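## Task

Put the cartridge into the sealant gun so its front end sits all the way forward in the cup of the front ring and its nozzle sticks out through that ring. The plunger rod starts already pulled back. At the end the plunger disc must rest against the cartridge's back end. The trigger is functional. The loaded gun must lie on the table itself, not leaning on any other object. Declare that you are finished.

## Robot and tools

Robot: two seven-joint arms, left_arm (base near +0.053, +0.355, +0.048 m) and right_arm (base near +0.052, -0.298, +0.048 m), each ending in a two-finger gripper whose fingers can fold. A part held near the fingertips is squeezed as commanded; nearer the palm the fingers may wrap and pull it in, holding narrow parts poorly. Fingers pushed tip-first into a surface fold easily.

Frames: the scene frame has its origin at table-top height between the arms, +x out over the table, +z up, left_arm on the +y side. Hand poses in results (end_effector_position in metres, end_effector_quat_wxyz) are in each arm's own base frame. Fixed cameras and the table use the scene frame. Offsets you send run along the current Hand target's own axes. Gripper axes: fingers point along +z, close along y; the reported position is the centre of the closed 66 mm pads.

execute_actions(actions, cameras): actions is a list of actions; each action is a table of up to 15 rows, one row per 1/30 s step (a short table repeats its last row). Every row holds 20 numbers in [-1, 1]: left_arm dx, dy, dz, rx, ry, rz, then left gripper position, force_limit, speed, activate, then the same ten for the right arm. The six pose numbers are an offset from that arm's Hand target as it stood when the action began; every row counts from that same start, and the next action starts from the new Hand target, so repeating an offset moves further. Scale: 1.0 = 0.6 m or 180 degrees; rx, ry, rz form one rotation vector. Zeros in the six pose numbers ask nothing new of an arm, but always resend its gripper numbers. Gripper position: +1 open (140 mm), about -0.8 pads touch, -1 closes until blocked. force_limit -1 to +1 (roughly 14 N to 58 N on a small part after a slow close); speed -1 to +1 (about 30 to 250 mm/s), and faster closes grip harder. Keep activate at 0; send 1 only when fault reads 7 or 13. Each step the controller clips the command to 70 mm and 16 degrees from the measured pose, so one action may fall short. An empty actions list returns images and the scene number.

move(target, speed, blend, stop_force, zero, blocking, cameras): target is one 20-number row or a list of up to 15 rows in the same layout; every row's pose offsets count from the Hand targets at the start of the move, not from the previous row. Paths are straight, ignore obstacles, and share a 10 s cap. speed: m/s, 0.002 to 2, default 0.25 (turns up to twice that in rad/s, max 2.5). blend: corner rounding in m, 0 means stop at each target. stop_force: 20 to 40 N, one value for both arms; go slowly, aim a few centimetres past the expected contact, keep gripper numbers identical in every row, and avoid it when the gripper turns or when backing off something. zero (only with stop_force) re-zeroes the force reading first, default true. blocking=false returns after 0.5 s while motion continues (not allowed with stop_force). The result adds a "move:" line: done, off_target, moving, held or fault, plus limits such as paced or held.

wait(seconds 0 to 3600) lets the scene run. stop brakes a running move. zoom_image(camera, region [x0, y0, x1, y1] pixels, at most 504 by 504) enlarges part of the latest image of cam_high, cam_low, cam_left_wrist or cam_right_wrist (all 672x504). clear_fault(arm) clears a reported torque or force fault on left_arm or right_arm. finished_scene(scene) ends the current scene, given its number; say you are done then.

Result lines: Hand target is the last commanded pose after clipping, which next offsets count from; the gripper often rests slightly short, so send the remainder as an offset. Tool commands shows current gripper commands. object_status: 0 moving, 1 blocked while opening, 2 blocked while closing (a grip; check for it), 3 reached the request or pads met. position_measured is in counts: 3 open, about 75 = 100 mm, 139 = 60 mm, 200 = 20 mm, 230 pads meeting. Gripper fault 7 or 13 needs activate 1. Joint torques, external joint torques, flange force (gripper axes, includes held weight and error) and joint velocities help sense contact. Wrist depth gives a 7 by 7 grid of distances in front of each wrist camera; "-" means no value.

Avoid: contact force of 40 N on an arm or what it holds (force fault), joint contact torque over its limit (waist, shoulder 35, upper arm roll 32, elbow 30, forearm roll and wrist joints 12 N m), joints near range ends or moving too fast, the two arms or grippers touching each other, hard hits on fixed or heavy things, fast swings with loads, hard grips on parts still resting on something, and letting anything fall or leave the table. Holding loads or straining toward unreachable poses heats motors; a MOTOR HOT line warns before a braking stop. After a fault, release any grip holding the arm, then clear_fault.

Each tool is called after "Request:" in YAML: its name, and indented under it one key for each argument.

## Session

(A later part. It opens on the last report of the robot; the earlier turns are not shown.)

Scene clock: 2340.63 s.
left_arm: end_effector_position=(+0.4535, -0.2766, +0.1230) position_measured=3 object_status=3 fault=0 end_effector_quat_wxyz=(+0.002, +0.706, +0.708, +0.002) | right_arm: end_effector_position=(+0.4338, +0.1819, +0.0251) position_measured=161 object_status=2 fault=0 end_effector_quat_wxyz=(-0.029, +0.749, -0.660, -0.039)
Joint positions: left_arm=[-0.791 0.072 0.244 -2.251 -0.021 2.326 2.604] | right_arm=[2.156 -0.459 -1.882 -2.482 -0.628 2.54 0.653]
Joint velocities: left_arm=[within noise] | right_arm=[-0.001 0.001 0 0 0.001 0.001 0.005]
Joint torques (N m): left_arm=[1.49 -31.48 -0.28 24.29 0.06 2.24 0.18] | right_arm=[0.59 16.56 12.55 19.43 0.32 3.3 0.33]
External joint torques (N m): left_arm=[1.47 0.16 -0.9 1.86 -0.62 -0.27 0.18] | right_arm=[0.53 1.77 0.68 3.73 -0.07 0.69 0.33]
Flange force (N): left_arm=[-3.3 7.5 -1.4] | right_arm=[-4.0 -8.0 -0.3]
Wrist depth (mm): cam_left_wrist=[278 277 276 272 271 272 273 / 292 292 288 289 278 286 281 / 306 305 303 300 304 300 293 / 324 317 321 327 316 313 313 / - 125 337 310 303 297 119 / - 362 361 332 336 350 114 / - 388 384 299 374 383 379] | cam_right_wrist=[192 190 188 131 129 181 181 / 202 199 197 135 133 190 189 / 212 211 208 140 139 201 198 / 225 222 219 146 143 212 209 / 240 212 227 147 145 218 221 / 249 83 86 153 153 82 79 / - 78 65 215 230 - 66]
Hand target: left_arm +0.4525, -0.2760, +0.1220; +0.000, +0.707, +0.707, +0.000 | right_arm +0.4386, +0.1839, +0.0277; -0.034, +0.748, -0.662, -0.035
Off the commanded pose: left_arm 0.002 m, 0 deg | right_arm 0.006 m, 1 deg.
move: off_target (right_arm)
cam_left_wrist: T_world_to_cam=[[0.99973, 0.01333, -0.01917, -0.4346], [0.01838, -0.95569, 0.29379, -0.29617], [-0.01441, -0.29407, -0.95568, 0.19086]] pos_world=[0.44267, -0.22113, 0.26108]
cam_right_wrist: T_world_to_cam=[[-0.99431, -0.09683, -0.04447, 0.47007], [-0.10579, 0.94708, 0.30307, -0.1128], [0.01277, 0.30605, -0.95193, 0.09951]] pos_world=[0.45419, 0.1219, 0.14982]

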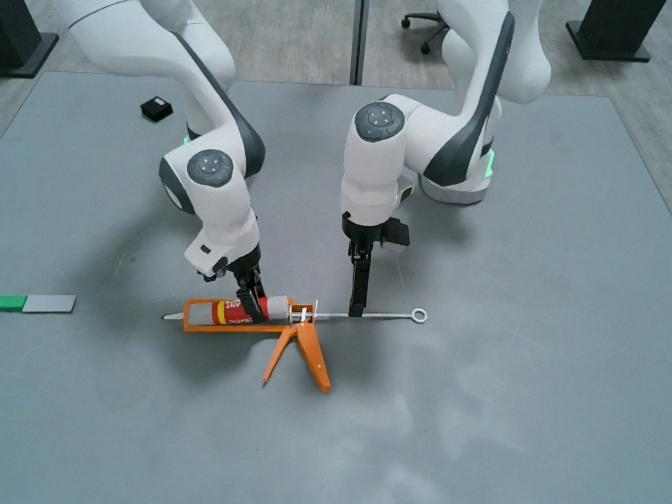

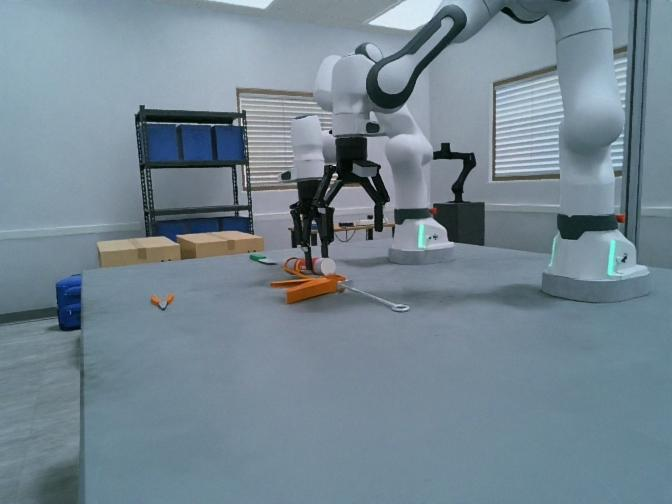

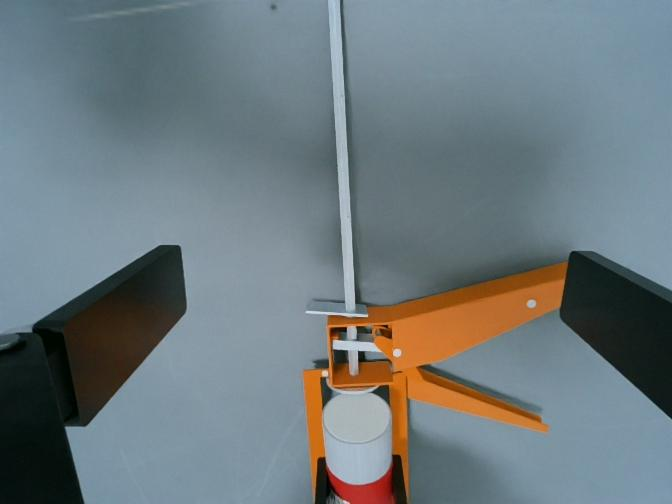

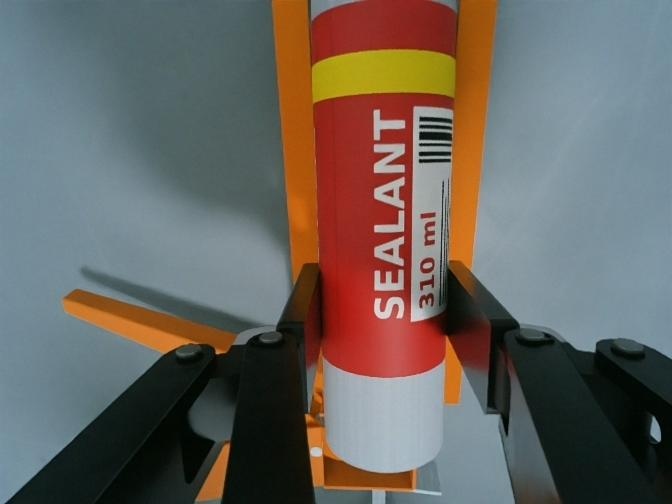

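Request:
move:
  target: [0,0,0,0,0,0,1,1,1,0, -0.0008,0,0.0188,0,0.02417,0,-1,0.5,-1,0]
  speed: 0.02
  cameras: ["cam_high","cam_low","cam_left_wrist","cam_right_wrist"]

Request:
zoom_image:
  camera: "cam_high"
  region: [160, 290, 210, 340]

Request:
zoom_image:
  camera: "cam_left_wrist"
  region: [280, 344, 440, 504]

Request:
zoom_image:
  camera: "cam_low"
  region: [278, 230, 348, 300]

Scene clock: 2425.83 s.
left_arm: end_effector_position=(+0.4535, -0.2766, +0.1230) position_measured=3 object_status=3 fault=0 end_effector_quat_wxyz=(+0.002, +0.706, +0.708, +0.002) | right_arm: end_effector_position=(+0.4350, +0.1851, +0.0143) position_measured=161 object_status=2 fault=0 end_effector_quat_wxyz=(-0.007, +0.750, -0.661, -0.011)
Joint positions: left_arm=[-0.791 0.072 0.244 -2.251 -0.021 2.326 2.604] | right_arm=[2.32 -0.417 -2 -2.459 -0.653 2.539 0.721]
Joint velocities: left_arm=[within noise] | right_arm=[0.001 0.002 -0.002 0 0 0.001 0.006]
Joint torques (N m): left_arm=[1.44 -31.39 -0.28 24.28 0.06 2.25 0.18] | right_arm=[0.65 19.76 10.68 19.74 0.32 2.75 0.38]
External joint torques (N m): left_arm=[1.26 0.27 -1.05 1.85 -0.61 -0.26 0.18] | right_arm=[0.74 2.4 0.27 3.8 -0.11 0.24 0.38]
Flange force (N): left_arm=[-3.7 7.6 -1.2] | right_arm=[-4.8 -8.6 0.1]
Wrist depth (mm): cam_left_wrist=[277 276 280 273 272 274 273 / 291 291 288 285 290 285 285 / 305 302 304 301 301 301 299 / 324 140 320 317 325 313 313 / - 125 346 327 301 299 119 / - 360 355 331 339 351 350 / - 385 - 310 373 - 380] | cam_right_wrist=[190 188 187 130 128 179 177 / 198 196 193 137 133 185 185 / 207 205 202 142 139 193 192 / 217 214 212 146 143 203 200 / 224 219 217 147 146 206 208 / 235 83 86 153 152 82 79 / - 78 65 198 212 - 66]
Hand target: left_arm +0.4525, -0.2760, +0.1220; +0.000, +0.707, +0.707, +0.000 | right_arm +0.4385, +0.1854, +0.0166; -0.009, +0.749, -0.663, -0.007
Off the commanded pose: left_arm 0.002 m, 0 deg | right_arm 0.004 m, 1 deg.
move: off_target (right_arm)
cam_left_wrist: T_world_to_cam=[[0.99973, 0.01333, -0.01917, -0.4346], [0.01838, -0.95569, 0.29379, -0.29617], [-0.01441, -0.29407, -0.95568, 0.19086]] pos_world=[0.44267, -0.22113, 0.26108]
cam_right_wrist: T_world_to_cam=[[-0.99368, -0.09996, -0.05111, 0.47151], [-0.10923, 0.96596, 0.2345, -0.11347], [0.02593, 0.2386, -0.97077, 0.09532]] pos_world=[0.45367, 0.13399, 0.14325]

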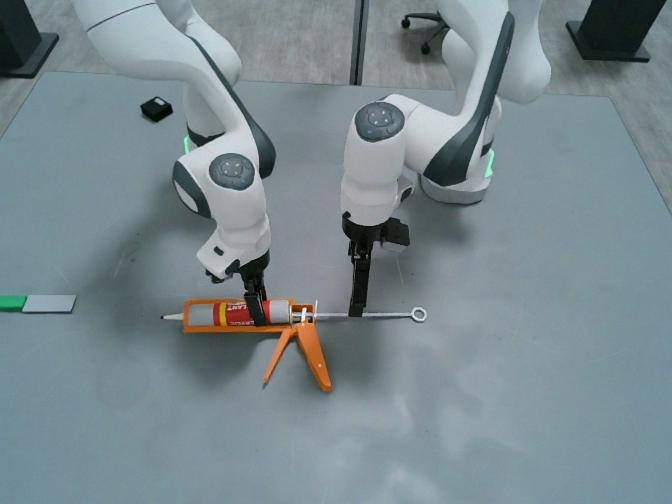

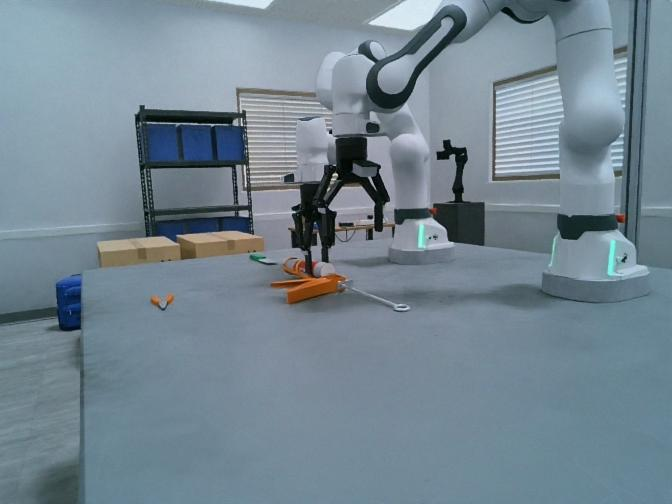

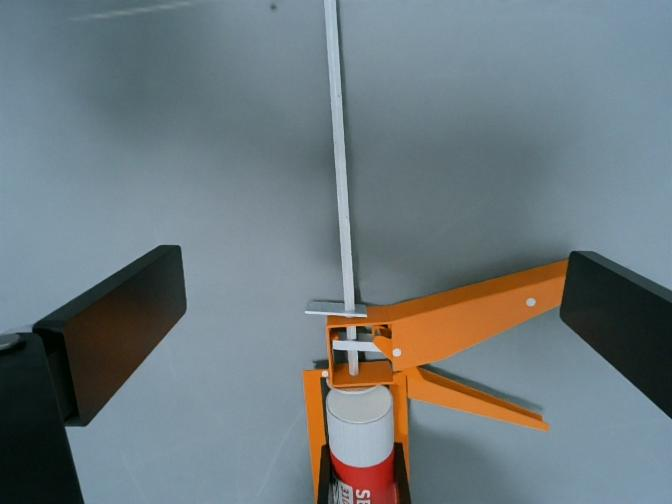

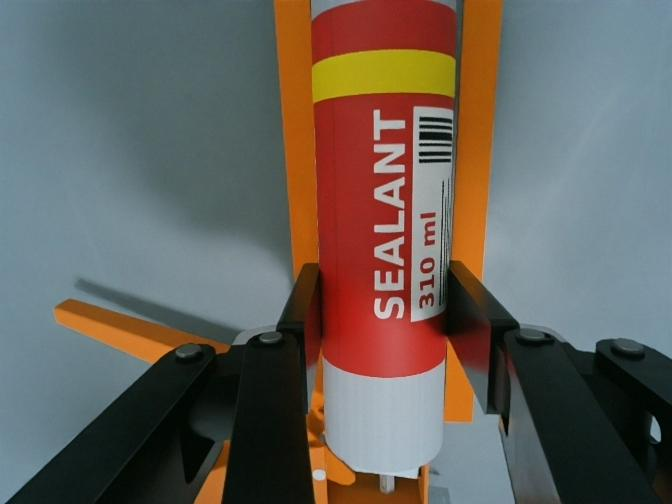

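Scaled by 10.080.

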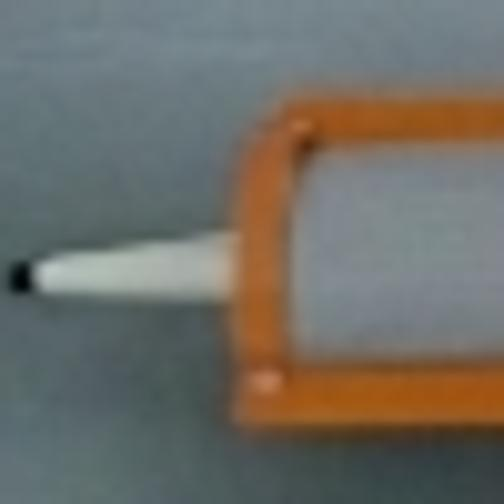

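Scaled by 3.150.

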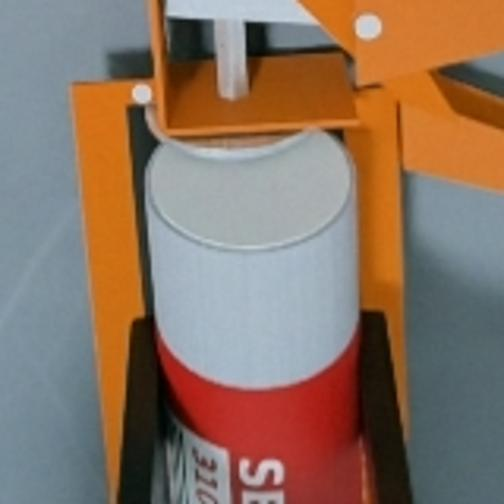

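Scaled by 7.200.

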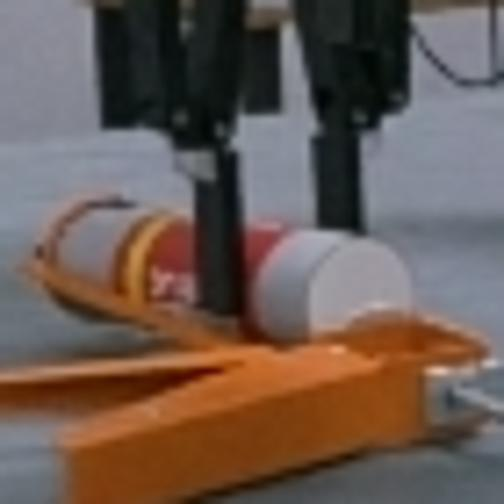

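Request:
zoom_image:
  camera: "cam_right_wrist"
  region: [250, 0, 520, 250]

Request:
zoom_image:
  camera: "cam_right_wrist"
  region: [260, 330, 500, 504]

Scaled by 1.867.

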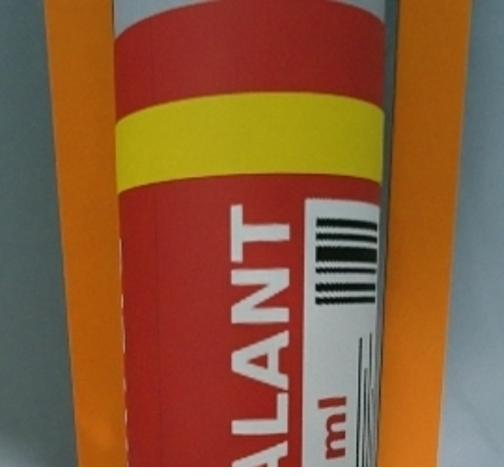

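Scaled by 2.100.

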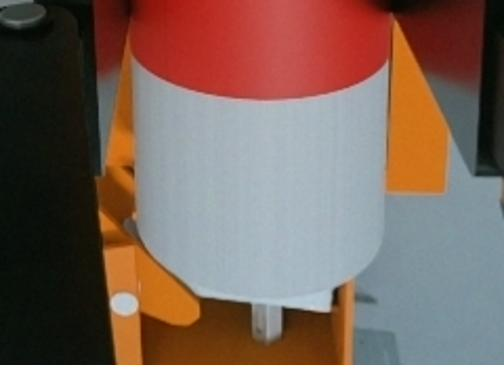

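Request:
move:
  target: [0,0,0,0,0,0,1,1,1,0, 0.0022,0.0033,0.0049,0,0.0067,0,-1,0.5,-1,0]
  speed: 0.02
  cameras: ["cam_high","cam_low","cam_left_wrist","cam_right_wrist"]

Request:
zoom_image:
  camera: "cam_high"
  region: [160, 290, 210, 340]

Request:
zoom_image:
  camera: "cam_left_wrist"
  region: [280, 344, 440, 504]

Request:
zoom_image:
  camera: "cam_low"
  region: [278, 230, 348, 300]

Request:
zoom_image:
  camera: "cam_right_wrist"
  region: [250, 0, 520, 250]

Scene clock: 2560.90 s.
left_arm: end_effector_position=(+0.4535, -0.2766, +0.1230) position_measured=3 object_status=3 fault=0 end_effector_quat_wxyz=(+0.002, +0.706, +0.708, +0.002) | right_arm: end_effector_position=(+0.4337, +0.1838, +0.0116) position_measured=161 object_status=2 fault=0 end_effector_quat_wxyz=(+0.000, +0.750, -0.661, -0.003)
Joint positions: left_arm=[-0.791 0.072 0.244 -2.251 -0.021 2.326 2.604] | right_arm=[2.356 -0.404 -2.028 -2.459 -0.66 2.538 0.738]
Joint velocities: left_arm=[within noise] | right_arm=[0 0.002 -0.001 0.002 -0.001 0 0.005]
Joint torques (N m): left_arm=[1.46 -31.46 -0.32 24.25 0.07 2.23 0.18] | right_arm=[0.75 20.41 10.15 19.28 0.29 2.67 0.31]
External joint torques (N m): left_arm=[1.39 0.16 -0.99 1.86 -0.61 -0.26 0.18] | right_arm=[0.66 2.62 0.02 3.45 -0.13 0.19 0.31]
Flange force (N): left_arm=[-3.4 7.4 -1.4] | right_arm=[-4.1 -7.1 -0.1]
Wrist depth (mm): cam_left_wrist=[275 275 275 273 271 272 271 / - 289 288 287 281 284 283 / 308 305 303 309 303 306 303 / - 127 318 317 320 312 310 / - 125 - 318 299 298 120 / - - 364 335 336 351 108 / - 389 379 312 341 373 374] | cam_right_wrist=[190 188 186 130 128 179 176 / 197 196 193 139 133 184 183 / 205 203 201 142 139 192 190 / 215 212 209 146 143 200 197 / 219 218 214 147 145 204 203 / 232 83 86 154 156 82 79 / - 78 65 195 205 - 66]
Hand target: left_arm +0.4525, -0.2760, +0.1220; +0.000, +0.707, +0.707, +0.000 | right_arm +0.4367, +0.1839, +0.0136; -0.002, +0.749, -0.663, +0.001
Off the commanded pose: left_arm 0.002 m, 0 deg | right_arm 0.004 m, 0 deg.
move: off_target (right_arm)
cam_left_wrist: T_world_to_cam=[[0.99973, 0.01333, -0.01917, -0.4346], [0.01838, -0.95569, 0.29379, -0.29617], [-0.01441, -0.29407, -0.95568, 0.19086]] pos_world=[0.44267, -0.22113, 0.26108]
cam_right_wrist: T_world_to_cam=[[-0.99356, -0.10052, -0.05223, 0.46997], [-0.10947, 0.97057, 0.21449, -0.11217], [0.02913, 0.21883, -0.97533, 0.09526]] pos_world=[0.45189, 0.13527, 0.14151]

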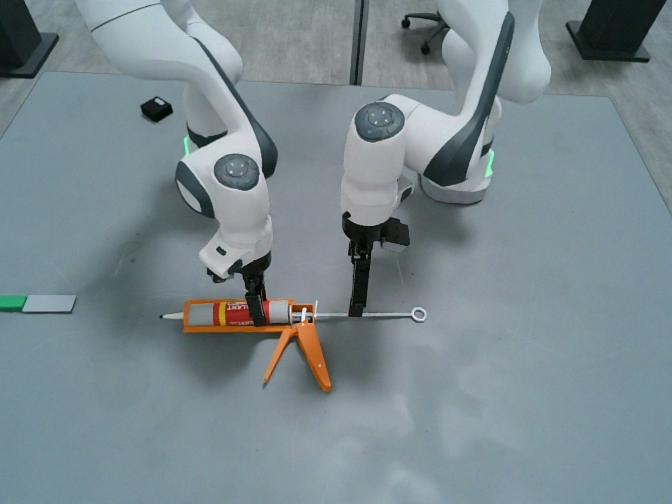

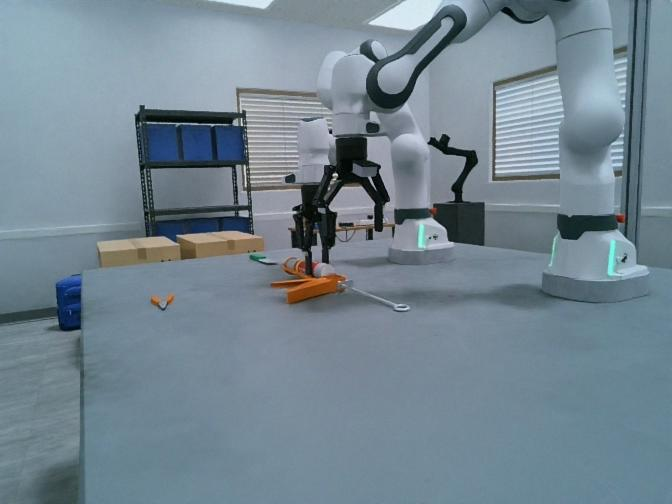

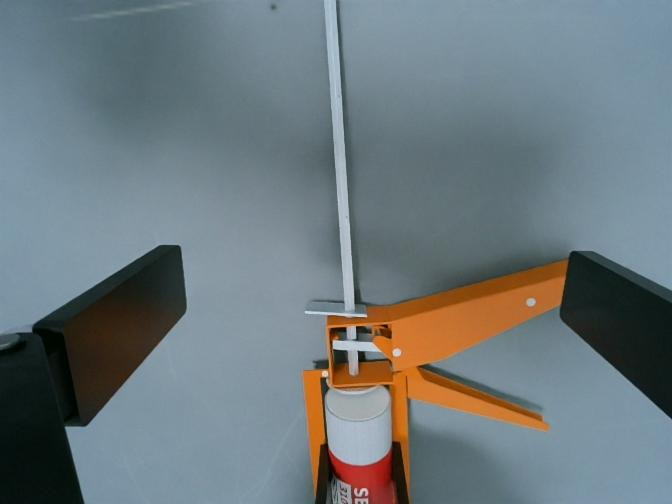

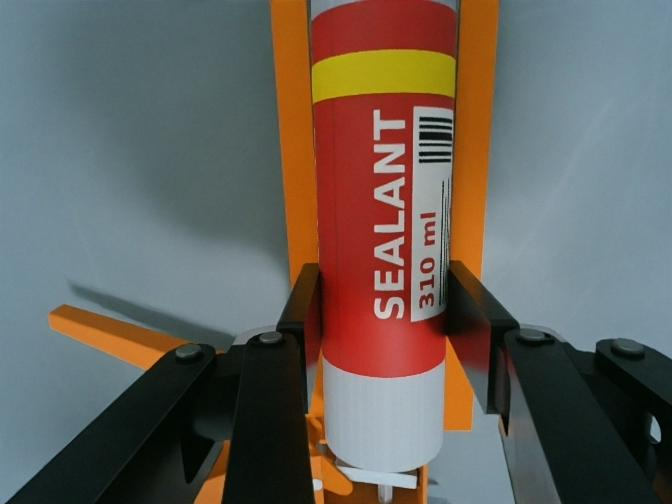

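Scaled by 10.080.

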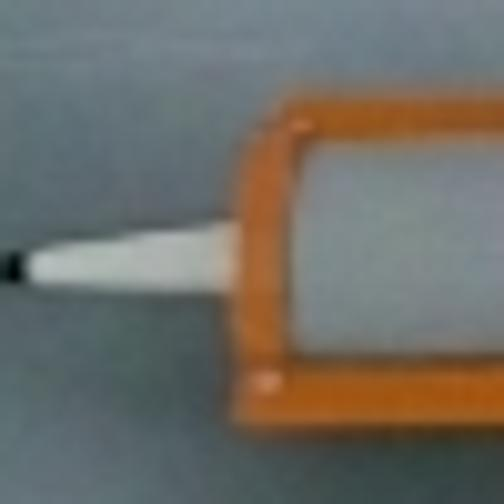

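Scaled by 3.150.

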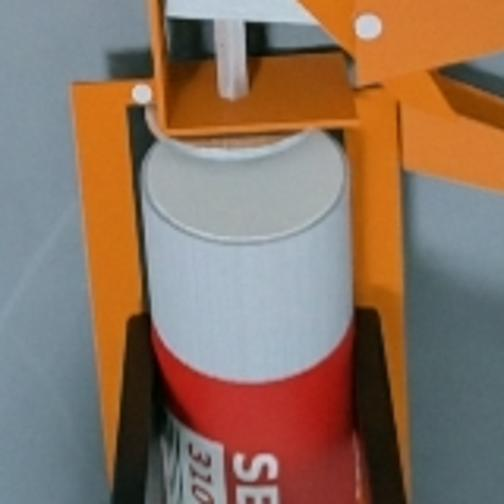

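Scaled by 7.200.

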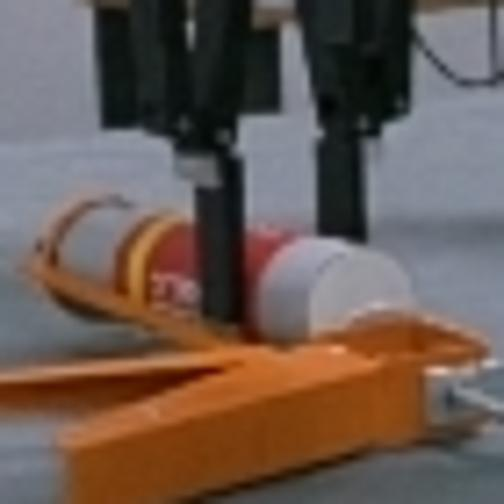

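Scaled by 1.867.

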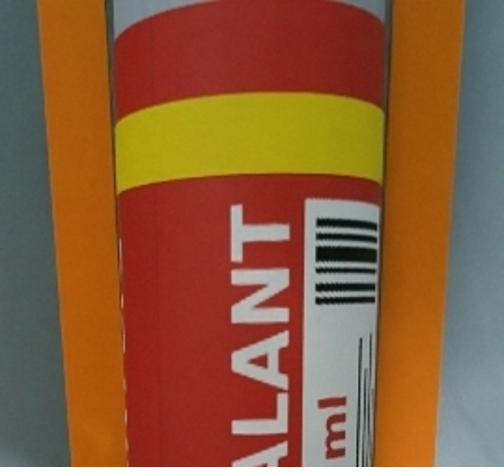

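Request:
move:
  target: [0,0,0,0,0,0,1,1,1,0, 0.0022,0.002,0.0043,0,0.0056,0,-1,0.5,-1,0]
  speed: 0.02
  cameras: ["cam_high","cam_low","cam_left_wrist","cam_right_wrist"]

Request:
zoom_image:
  camera: "cam_high"
  region: [154, 290, 204, 340]

Request:
zoom_image:
  camera: "cam_left_wrist"
  region: [280, 344, 440, 504]

Request:
zoom_image:
  camera: "cam_low"
  region: [278, 240, 328, 290]

Request:
zoom_image:
  camera: "cam_right_wrist"
  region: [250, 0, 520, 250]

Scene clock: 2623.20 s.
left_arm: end_effector_position=(+0.4535, -0.2766, +0.1230) position_measured=3 object_status=3 fault=0 end_effector_quat_wxyz=(+0.002, +0.706, +0.708, +0.002) | right_arm: end_effector_position=(+0.4324, +0.1826, +0.0088) position_measured=161 object_status=2 fault=0 end_effector_quat_wxyz=(+0.005, +0.750, -0.661, +0.004)
Joint positions: left_arm=[-0.791 0.072 0.244 -2.251 -0.021 2.326 2.604] | right_arm=[2.388 -0.396 -2.053 -2.458 -0.668 2.536 0.753]
Joint velocities: left_arm=[within noise] | right_arm=[0.002 0.002 -0.002 0 0 0 0.006]
Joint torques (N m): left_arm=[1.46 -31.48 -0.25 24.34 0.06 2.24 0.17] | right_arm=[0.49 20.95 10.24 19.59 0.24 2.55 0.27]
External joint torques (N m): left_arm=[1.6 0.16 -0.72 1.91 -0.62 -0.27 0.17] | right_arm=[0.46 2.61 0.44 3.59 -0.19 0.07 0.27]
Flange force (N): left_arm=[-3.2 7.8 -1.4] | right_arm=[-3.2 -6.0 -3.3]
Wrist depth (mm): cam_left_wrist=[279 284 270 273 273 272 272 / 293 290 289 288 287 285 286 / 306 305 306 304 299 301 299 / 322 316 328 318 325 313 312 / - 125 343 316 302 297 119 / - 362 349 333 337 350 348 / - 390 386 313 384 373 379] | cam_right_wrist=[190 188 185 130 129 178 175 / 197 194 192 139 133 183 182 / 204 202 199 141 138 191 188 / 212 209 206 146 143 198 195 / 216 215 211 147 145 201 201 / 228 83 86 152 153 82 79 / - 78 65 197 198 - 66]
Hand target: left_arm +0.4525, -0.2760, +0.1220; +0.000, +0.707, +0.707, +0.000 | right_arm +0.4356, +0.1825, +0.0110; +0.004, +0.749, -0.663, +0.007
Off the commanded pose: left_arm 0.002 m, 0 deg | right_arm 0.004 m, 1 deg.
move: off_target (right_arm)
cam_left_wrist: T_world_to_cam=[[0.99973, 0.01333, -0.01917, -0.4346], [0.01838, -0.95569, 0.29379, -0.29617], [-0.01441, -0.29407, -0.95568, 0.19086]] pos_world=[0.44267, -0.22113, 0.26108]
cam_right_wrist: T_world_to_cam=[[-0.99336, -0.10241, -0.05237, 0.46867], [-0.11084, 0.97396, 0.19777, -0.11041], [0.03076, 0.20226, -0.97885, 0.09524]] pos_world=[0.45039, 0.13627, 0.1396]

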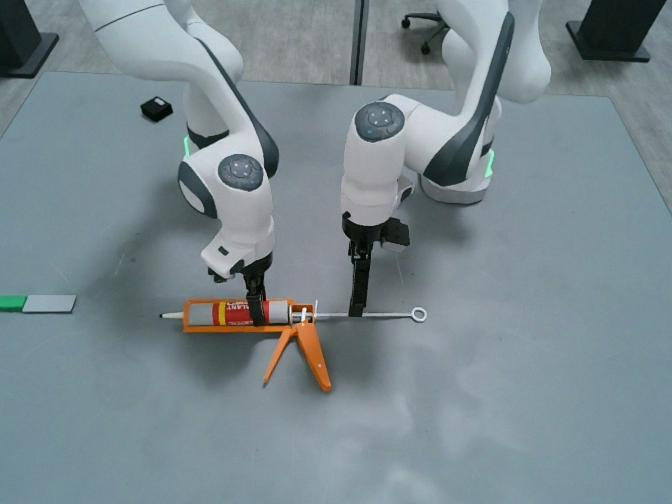

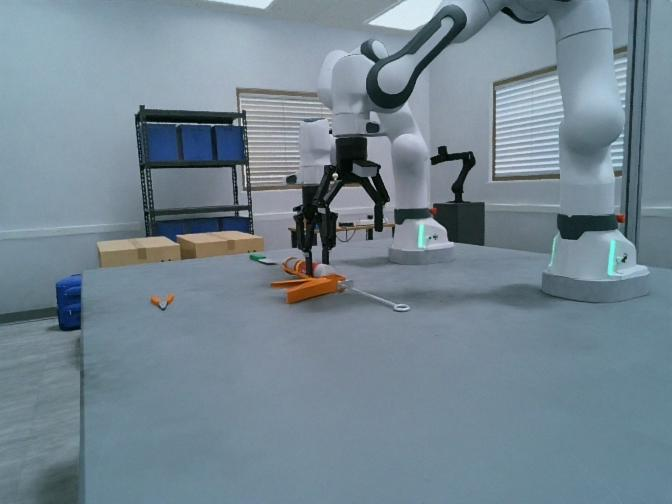

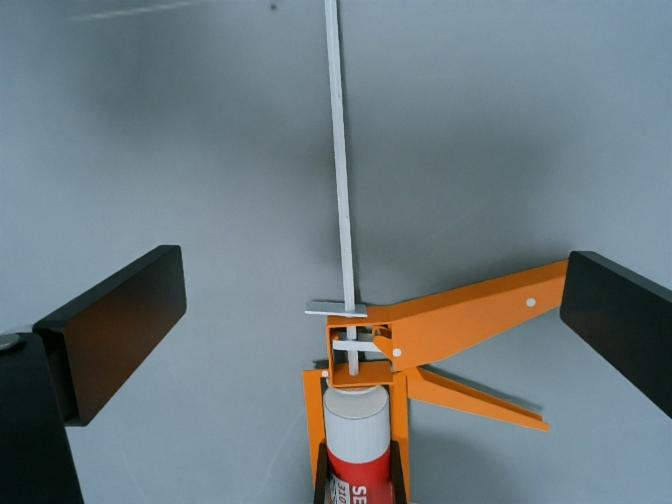

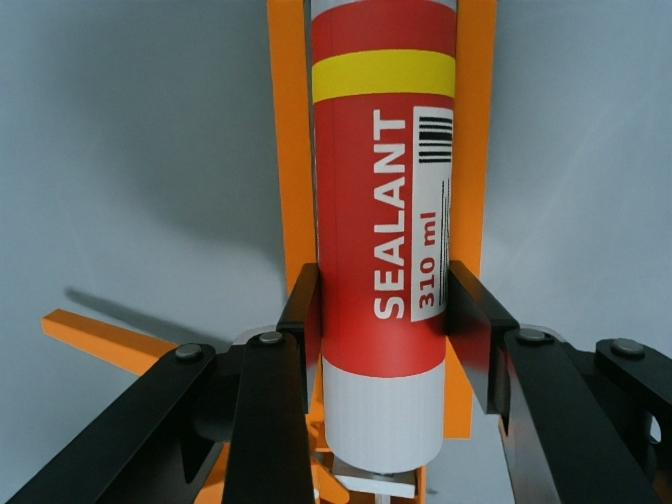

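Scaled by 10.080.

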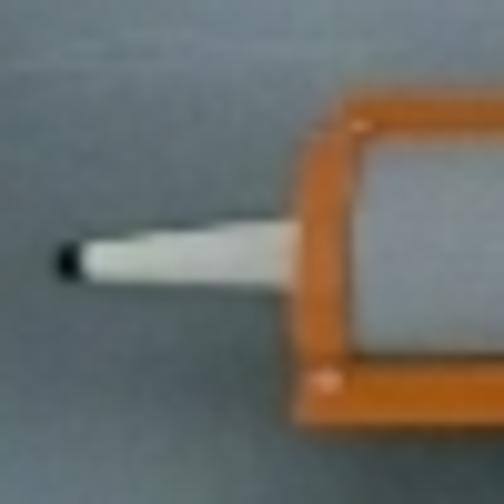

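Scaled by 3.150.

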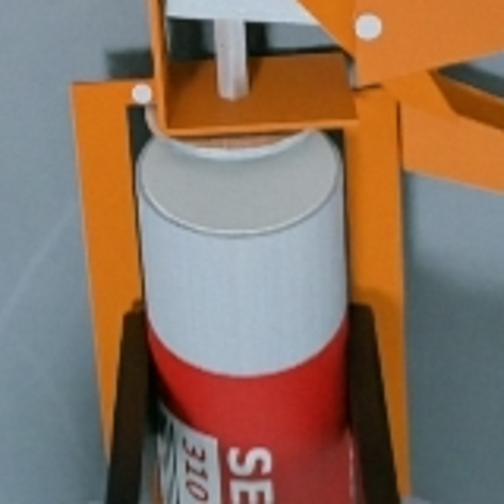

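Scaled by 10.080.

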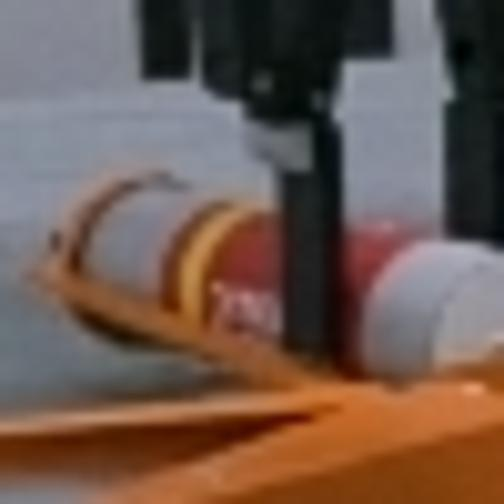

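Scaled by 1.867.

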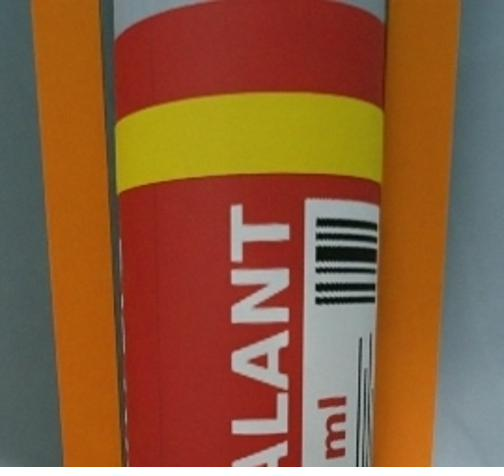

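Request:
execute_actions:
  actions:
    - [[0,0,0,0,0,0,1,1,1,0, 0,0,0,0,0,0,0.1,0.5,-1,0]]
    - [[0,0,0,0,0,0,1,1,1,0, 0,0,0,0,0,0,0.1,0.5,-1,0]]
    - [[0,0,0,0,0,0,1,1,1,0, 0,0,0,0,0,0,0.1,0.5,-1,0]]
  cameras: ["cam_high","cam_low","cam_left_wrist","cam_right_wrist"]

Request:
zoom_image:
  camera: "cam_high"
  region: [154, 290, 204, 340]

Request:
zoom_image:
  camera: "cam_left_wrist"
  region: [280, 344, 440, 504]

Request:
zoom_image:
  camera: "cam_low"
  region: [278, 240, 328, 290]

Request:
zoom_image:
  camera: "cam_right_wrist"
  region: [220, 0, 520, 300]

Scene clock: 2646.23 s.
left_arm: end_effector_position=(+0.4535, -0.2766, +0.1230) position_measured=3 object_status=3 fault=0 end_effector_quat_wxyz=(+0.002, +0.706, +0.708, +0.002) | right_arm: end_effector_position=(+0.4347, +0.1823, +0.0102) position_measured=117 object_status=3 fault=0 end_effector_quat_wxyz=(+0.004, +0.750, -0.662, +0.006)
Joint positions: left_arm=[-0.791 0.072 0.244 -2.251 -0.021 2.326 2.604] | right_arm=[2.39 -0.392 -2.054 -2.456 -0.668 2.536 0.754]
Joint torques (N m): left_arm=[1.52 -31.38 -0.23 24.29 0.06 2.25 0.2] | right_arm=[0.52 19.53 9.82 17.88 0.4 2.44 0.27]
External joint torques (N m): left_arm=[1.39 0.23 -0.97 1.92 -0.62 -0.24 0.2] | right_arm=[0.39 1.19 0.02 1.89 -0.02 -0.03 0.27]
External joint torques at the end of the 1st action: left_arm=[1.48 0.15 -0.9 1.85 -0.61 -0.26 0.16] | right_arm=[0.47 1.3 0.23 1.8 -0.02 -0.02 0.27]
External joint torques at the end of the 2nd action: left_arm=[1.55 0.32 -0.8 1.78 -0.62 -0.25 0.18] | right_arm=[0.5 1.13 0.17 1.87 -0.03 -0.04 0.28]
Flange force (N): left_arm=[-3.6 7.8 -1.2] | right_arm=[-2.7 -4.6 0.3]
Flange force at the end of the 1st action (N): left_arm=[-3.3 7.4 -1.4] | right_arm=[-2.6 -3.6 -0.7]
Flange force at the end of the 2nd action (N): left_arm=[-3.2 7.8 -1.0] | right_arm=[-3.0 -4.6 0.2]
Wrist depth (mm): cam_left_wrist=[- 278 - 274 272 273 272 / 291 289 288 288 288 286 283 / 305 305 303 302 303 298 299 / 321 316 318 317 319 313 311 / - 125 341 319 301 303 120 / - 360 361 325 340 351 349 / - 374 372 324 373 379 379] | cam_right_wrist=[192 190 186 145 142 178 177 / 199 196 193 152 146 185 182 / 206 204 201 156 151 192 190 / 215 211 207 162 157 197 199 / 220 216 129 168 162 129 201 / - 92 190 194 187 129 81 / - - 192 196 223 222 63]
Hand target: left_arm +0.4525, -0.2760, +0.1220; +0.000, +0.707, +0.707, +0.000 | right_arm +0.4356, +0.1825, +0.0110; +0.004, +0.749, -0.663, +0.007
Off the commanded pose: left_arm 0.002 m, 0 deg | right_arm 0.001 m, 0 deg.
cam_left_wrist: T_world_to_cam=[[0.99973, 0.01333, -0.01917, -0.4346], [0.01838, -0.95569, 0.29379, -0.29617], [-0.01441, -0.29407, -0.95568, 0.19086]] pos_world=[0.44267, -0.22113, 0.26108]
cam_right_wrist: T_world_to_cam=[[-0.99331, -0.10043, -0.05694, 0.47063], [-0.10975, 0.9745, 0.1957, -0.11072], [0.03584, 0.20064, -0.97901, 0.09472]] pos_world=[0.45194, 0.13615, 0.1412]

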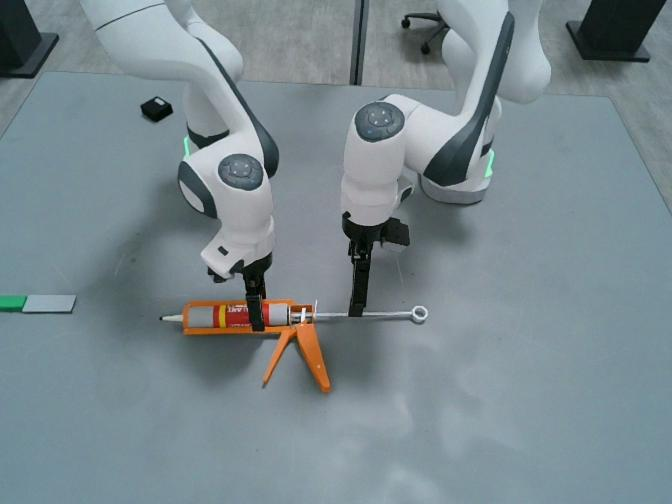

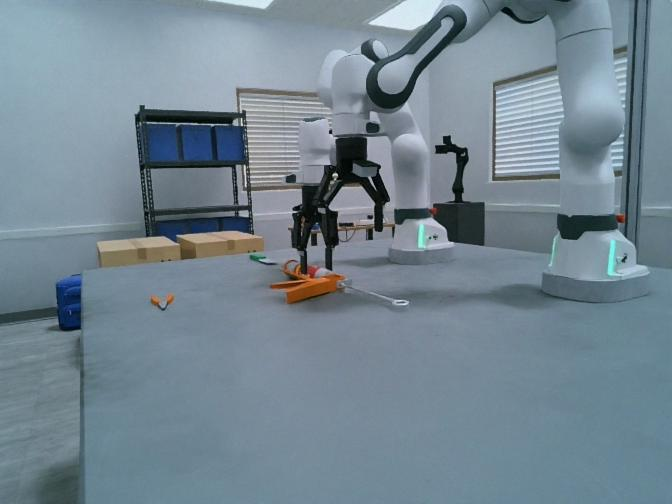

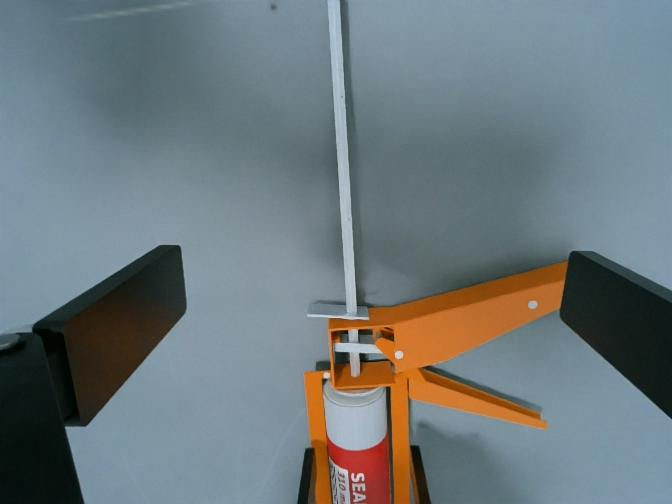

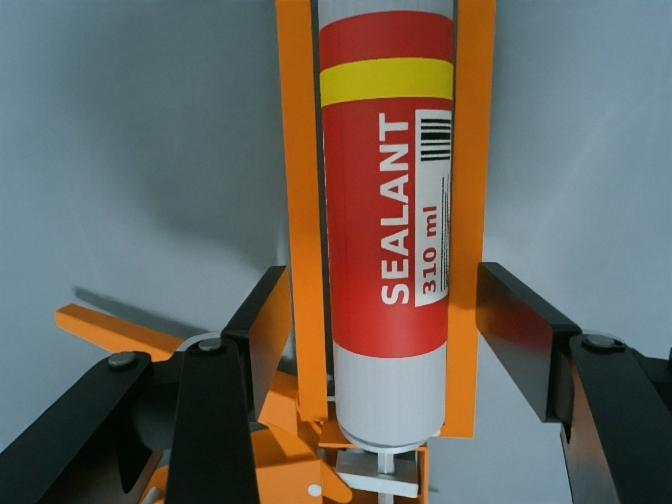

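Scaled by 10.080.

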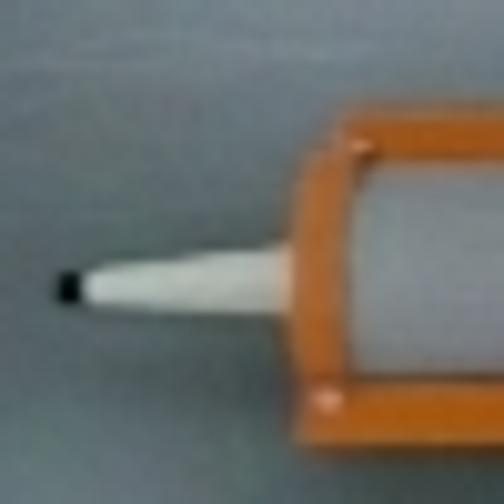

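Scaled by 3.150.

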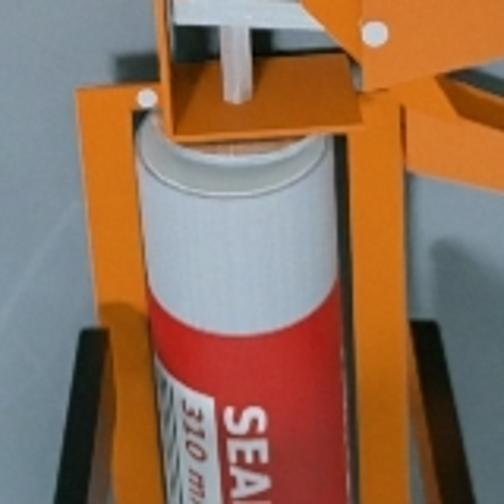

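Scaled by 10.080.

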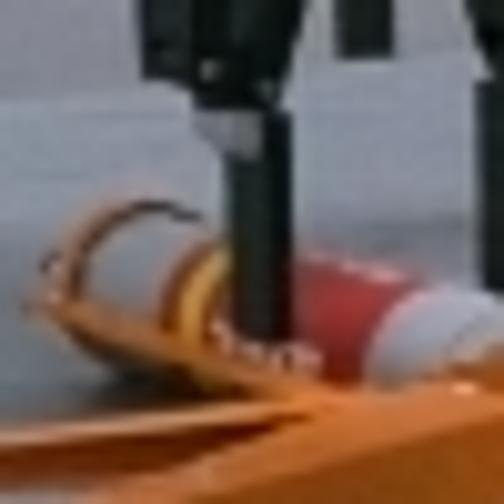

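Scaled by 1.680.

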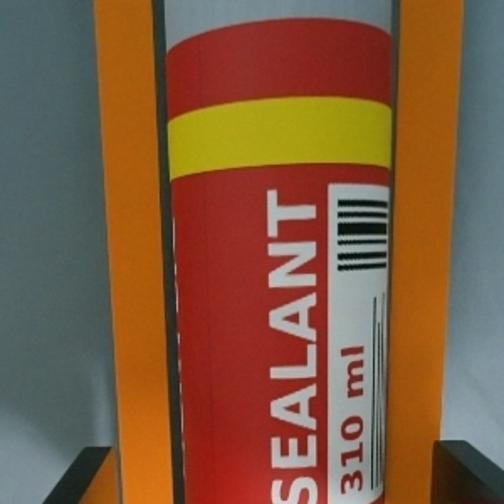

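Request:
move:
  target:
    - [0,0,0,0,0,0,1,1,1,0, 0,0,0,0,0,0,0.5,0,-0.6,0]
    - [0,0,0,0,0,0,1,1,1,0, 0,0.004,0.0433,0,0,0,0.5,0,-0.6,0]
  speed: 0.06
  cameras: ["cam_high","cam_low","cam_right_wrist","cam_left_wrist"]

Request:
zoom_image:
  camera: "cam_low"
  region: [278, 225, 348, 295]

Scene clock: 2713.63 s.
left_arm: end_effector_position=(+0.4535, -0.2766, +0.1230) position_measured=3 object_status=3 fault=0 end_effector_quat_wxyz=(+0.002, +0.706, +0.708, +0.002) | right_arm: end_effector_position=(+0.4315, +0.1807, -0.0158) position_measured=66 object_status=3 fault=0 end_effector_quat_wxyz=(+0.007, +0.750, -0.661, +0.006)
Joint positions: left_arm=[-0.791 0.072 0.244 -2.251 -0.021 2.326 2.604] | right_arm=[2.494 -0.44 -2.178 -2.45 -0.752 2.576 0.813]
Joint velocities: left_arm=[within noise] | right_arm=[0 0 0 -0.001 0 0.002 0.007]
Joint torques (N m): left_arm=[1.48 -31.39 -0.22 24.28 0.05 2.25 0.12] | right_arm=[0.59 22.58 9.8 16.61 0.16 2.66 0.43]
External joint torques (N m): left_arm=[1.48 0.18 -0.82 1.87 -0.63 -0.26 0.12] | right_arm=[0.61 0.89 -0.3 1.9 -0.24 0.22 0.43]
Flange force (N): left_arm=[-3.4 7.6 -1.3] | right_arm=[-3.8 -5.3 4.9]
Wrist depth (mm): cam_left_wrist=[275 276 275 273 273 272 269 / 291 292 289 287 289 284 286 / 307 305 306 304 299 300 300 / 321 316 321 317 322 316 312 / - 125 343 313 304 302 119 / - 364 362 337 329 349 108 / - 386 373 328 322 381 385] | cam_right_wrist=[168 166 162 118 117 154 155 / 173 171 168 123 120 160 160 / 179 177 174 127 126 167 165 / 187 184 180 132 131 172 171 / 192 188 154 138 136 156 119 / - 82 172 148 142 187 106 / - - 171 154 150 193 -]
Hand target: left_arm +0.4525, -0.2760, +0.1220; +0.000, +0.707, +0.707, +0.000 | right_arm +0.4334, +0.1818, -0.0150; +0.004, +0.749, -0.663, +0.007
Off the commanded pose: left_arm 0.002 m, 0 deg | right_arm 0.002 m, 0 deg.
move: done
cam_left_wrist: T_world_to_cam=[[0.99973, 0.01333, -0.01917, -0.4346], [0.01838, -0.95569, 0.29379, -0.29617], [-0.01441, -0.29407, -0.95568, 0.19086]] pos_world=[0.44267, -0.22113, 0.26108]
cam_right_wrist: T_world_to_cam=[[-0.99331, -0.10216, -0.05377, 0.4662], [-0.1107, 0.97501, 0.19259, -0.10413], [0.03276, 0.19725, -0.97981, 0.07159]] pos_world=[0.44921, 0.13503, 0.11527]

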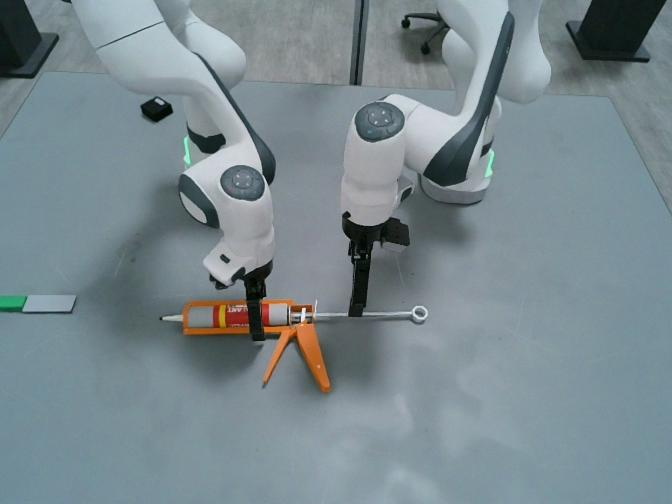

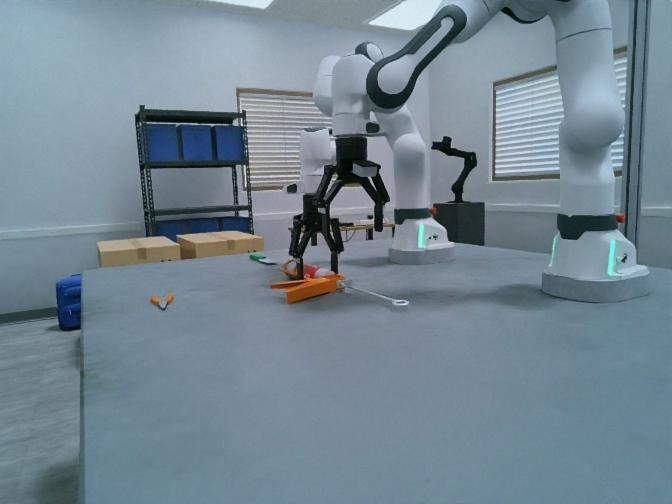

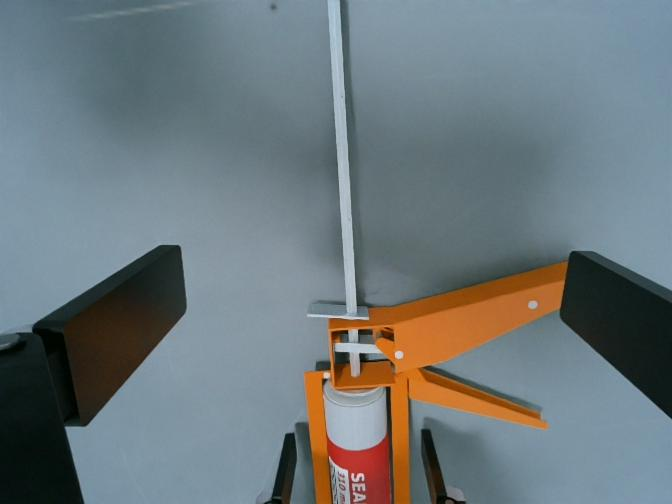

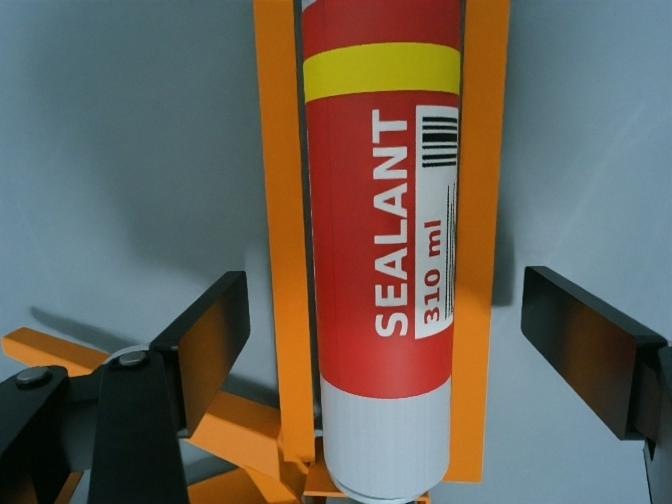

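Scaled by 7.200.

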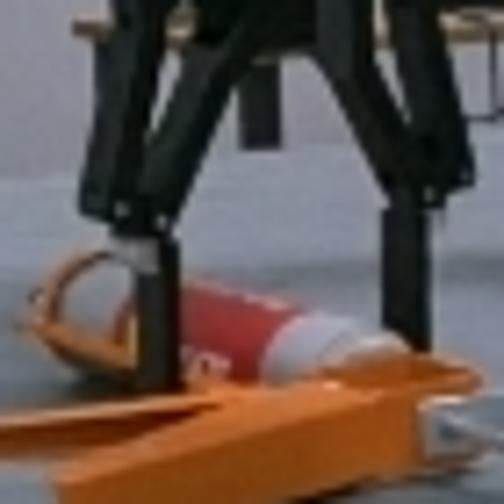

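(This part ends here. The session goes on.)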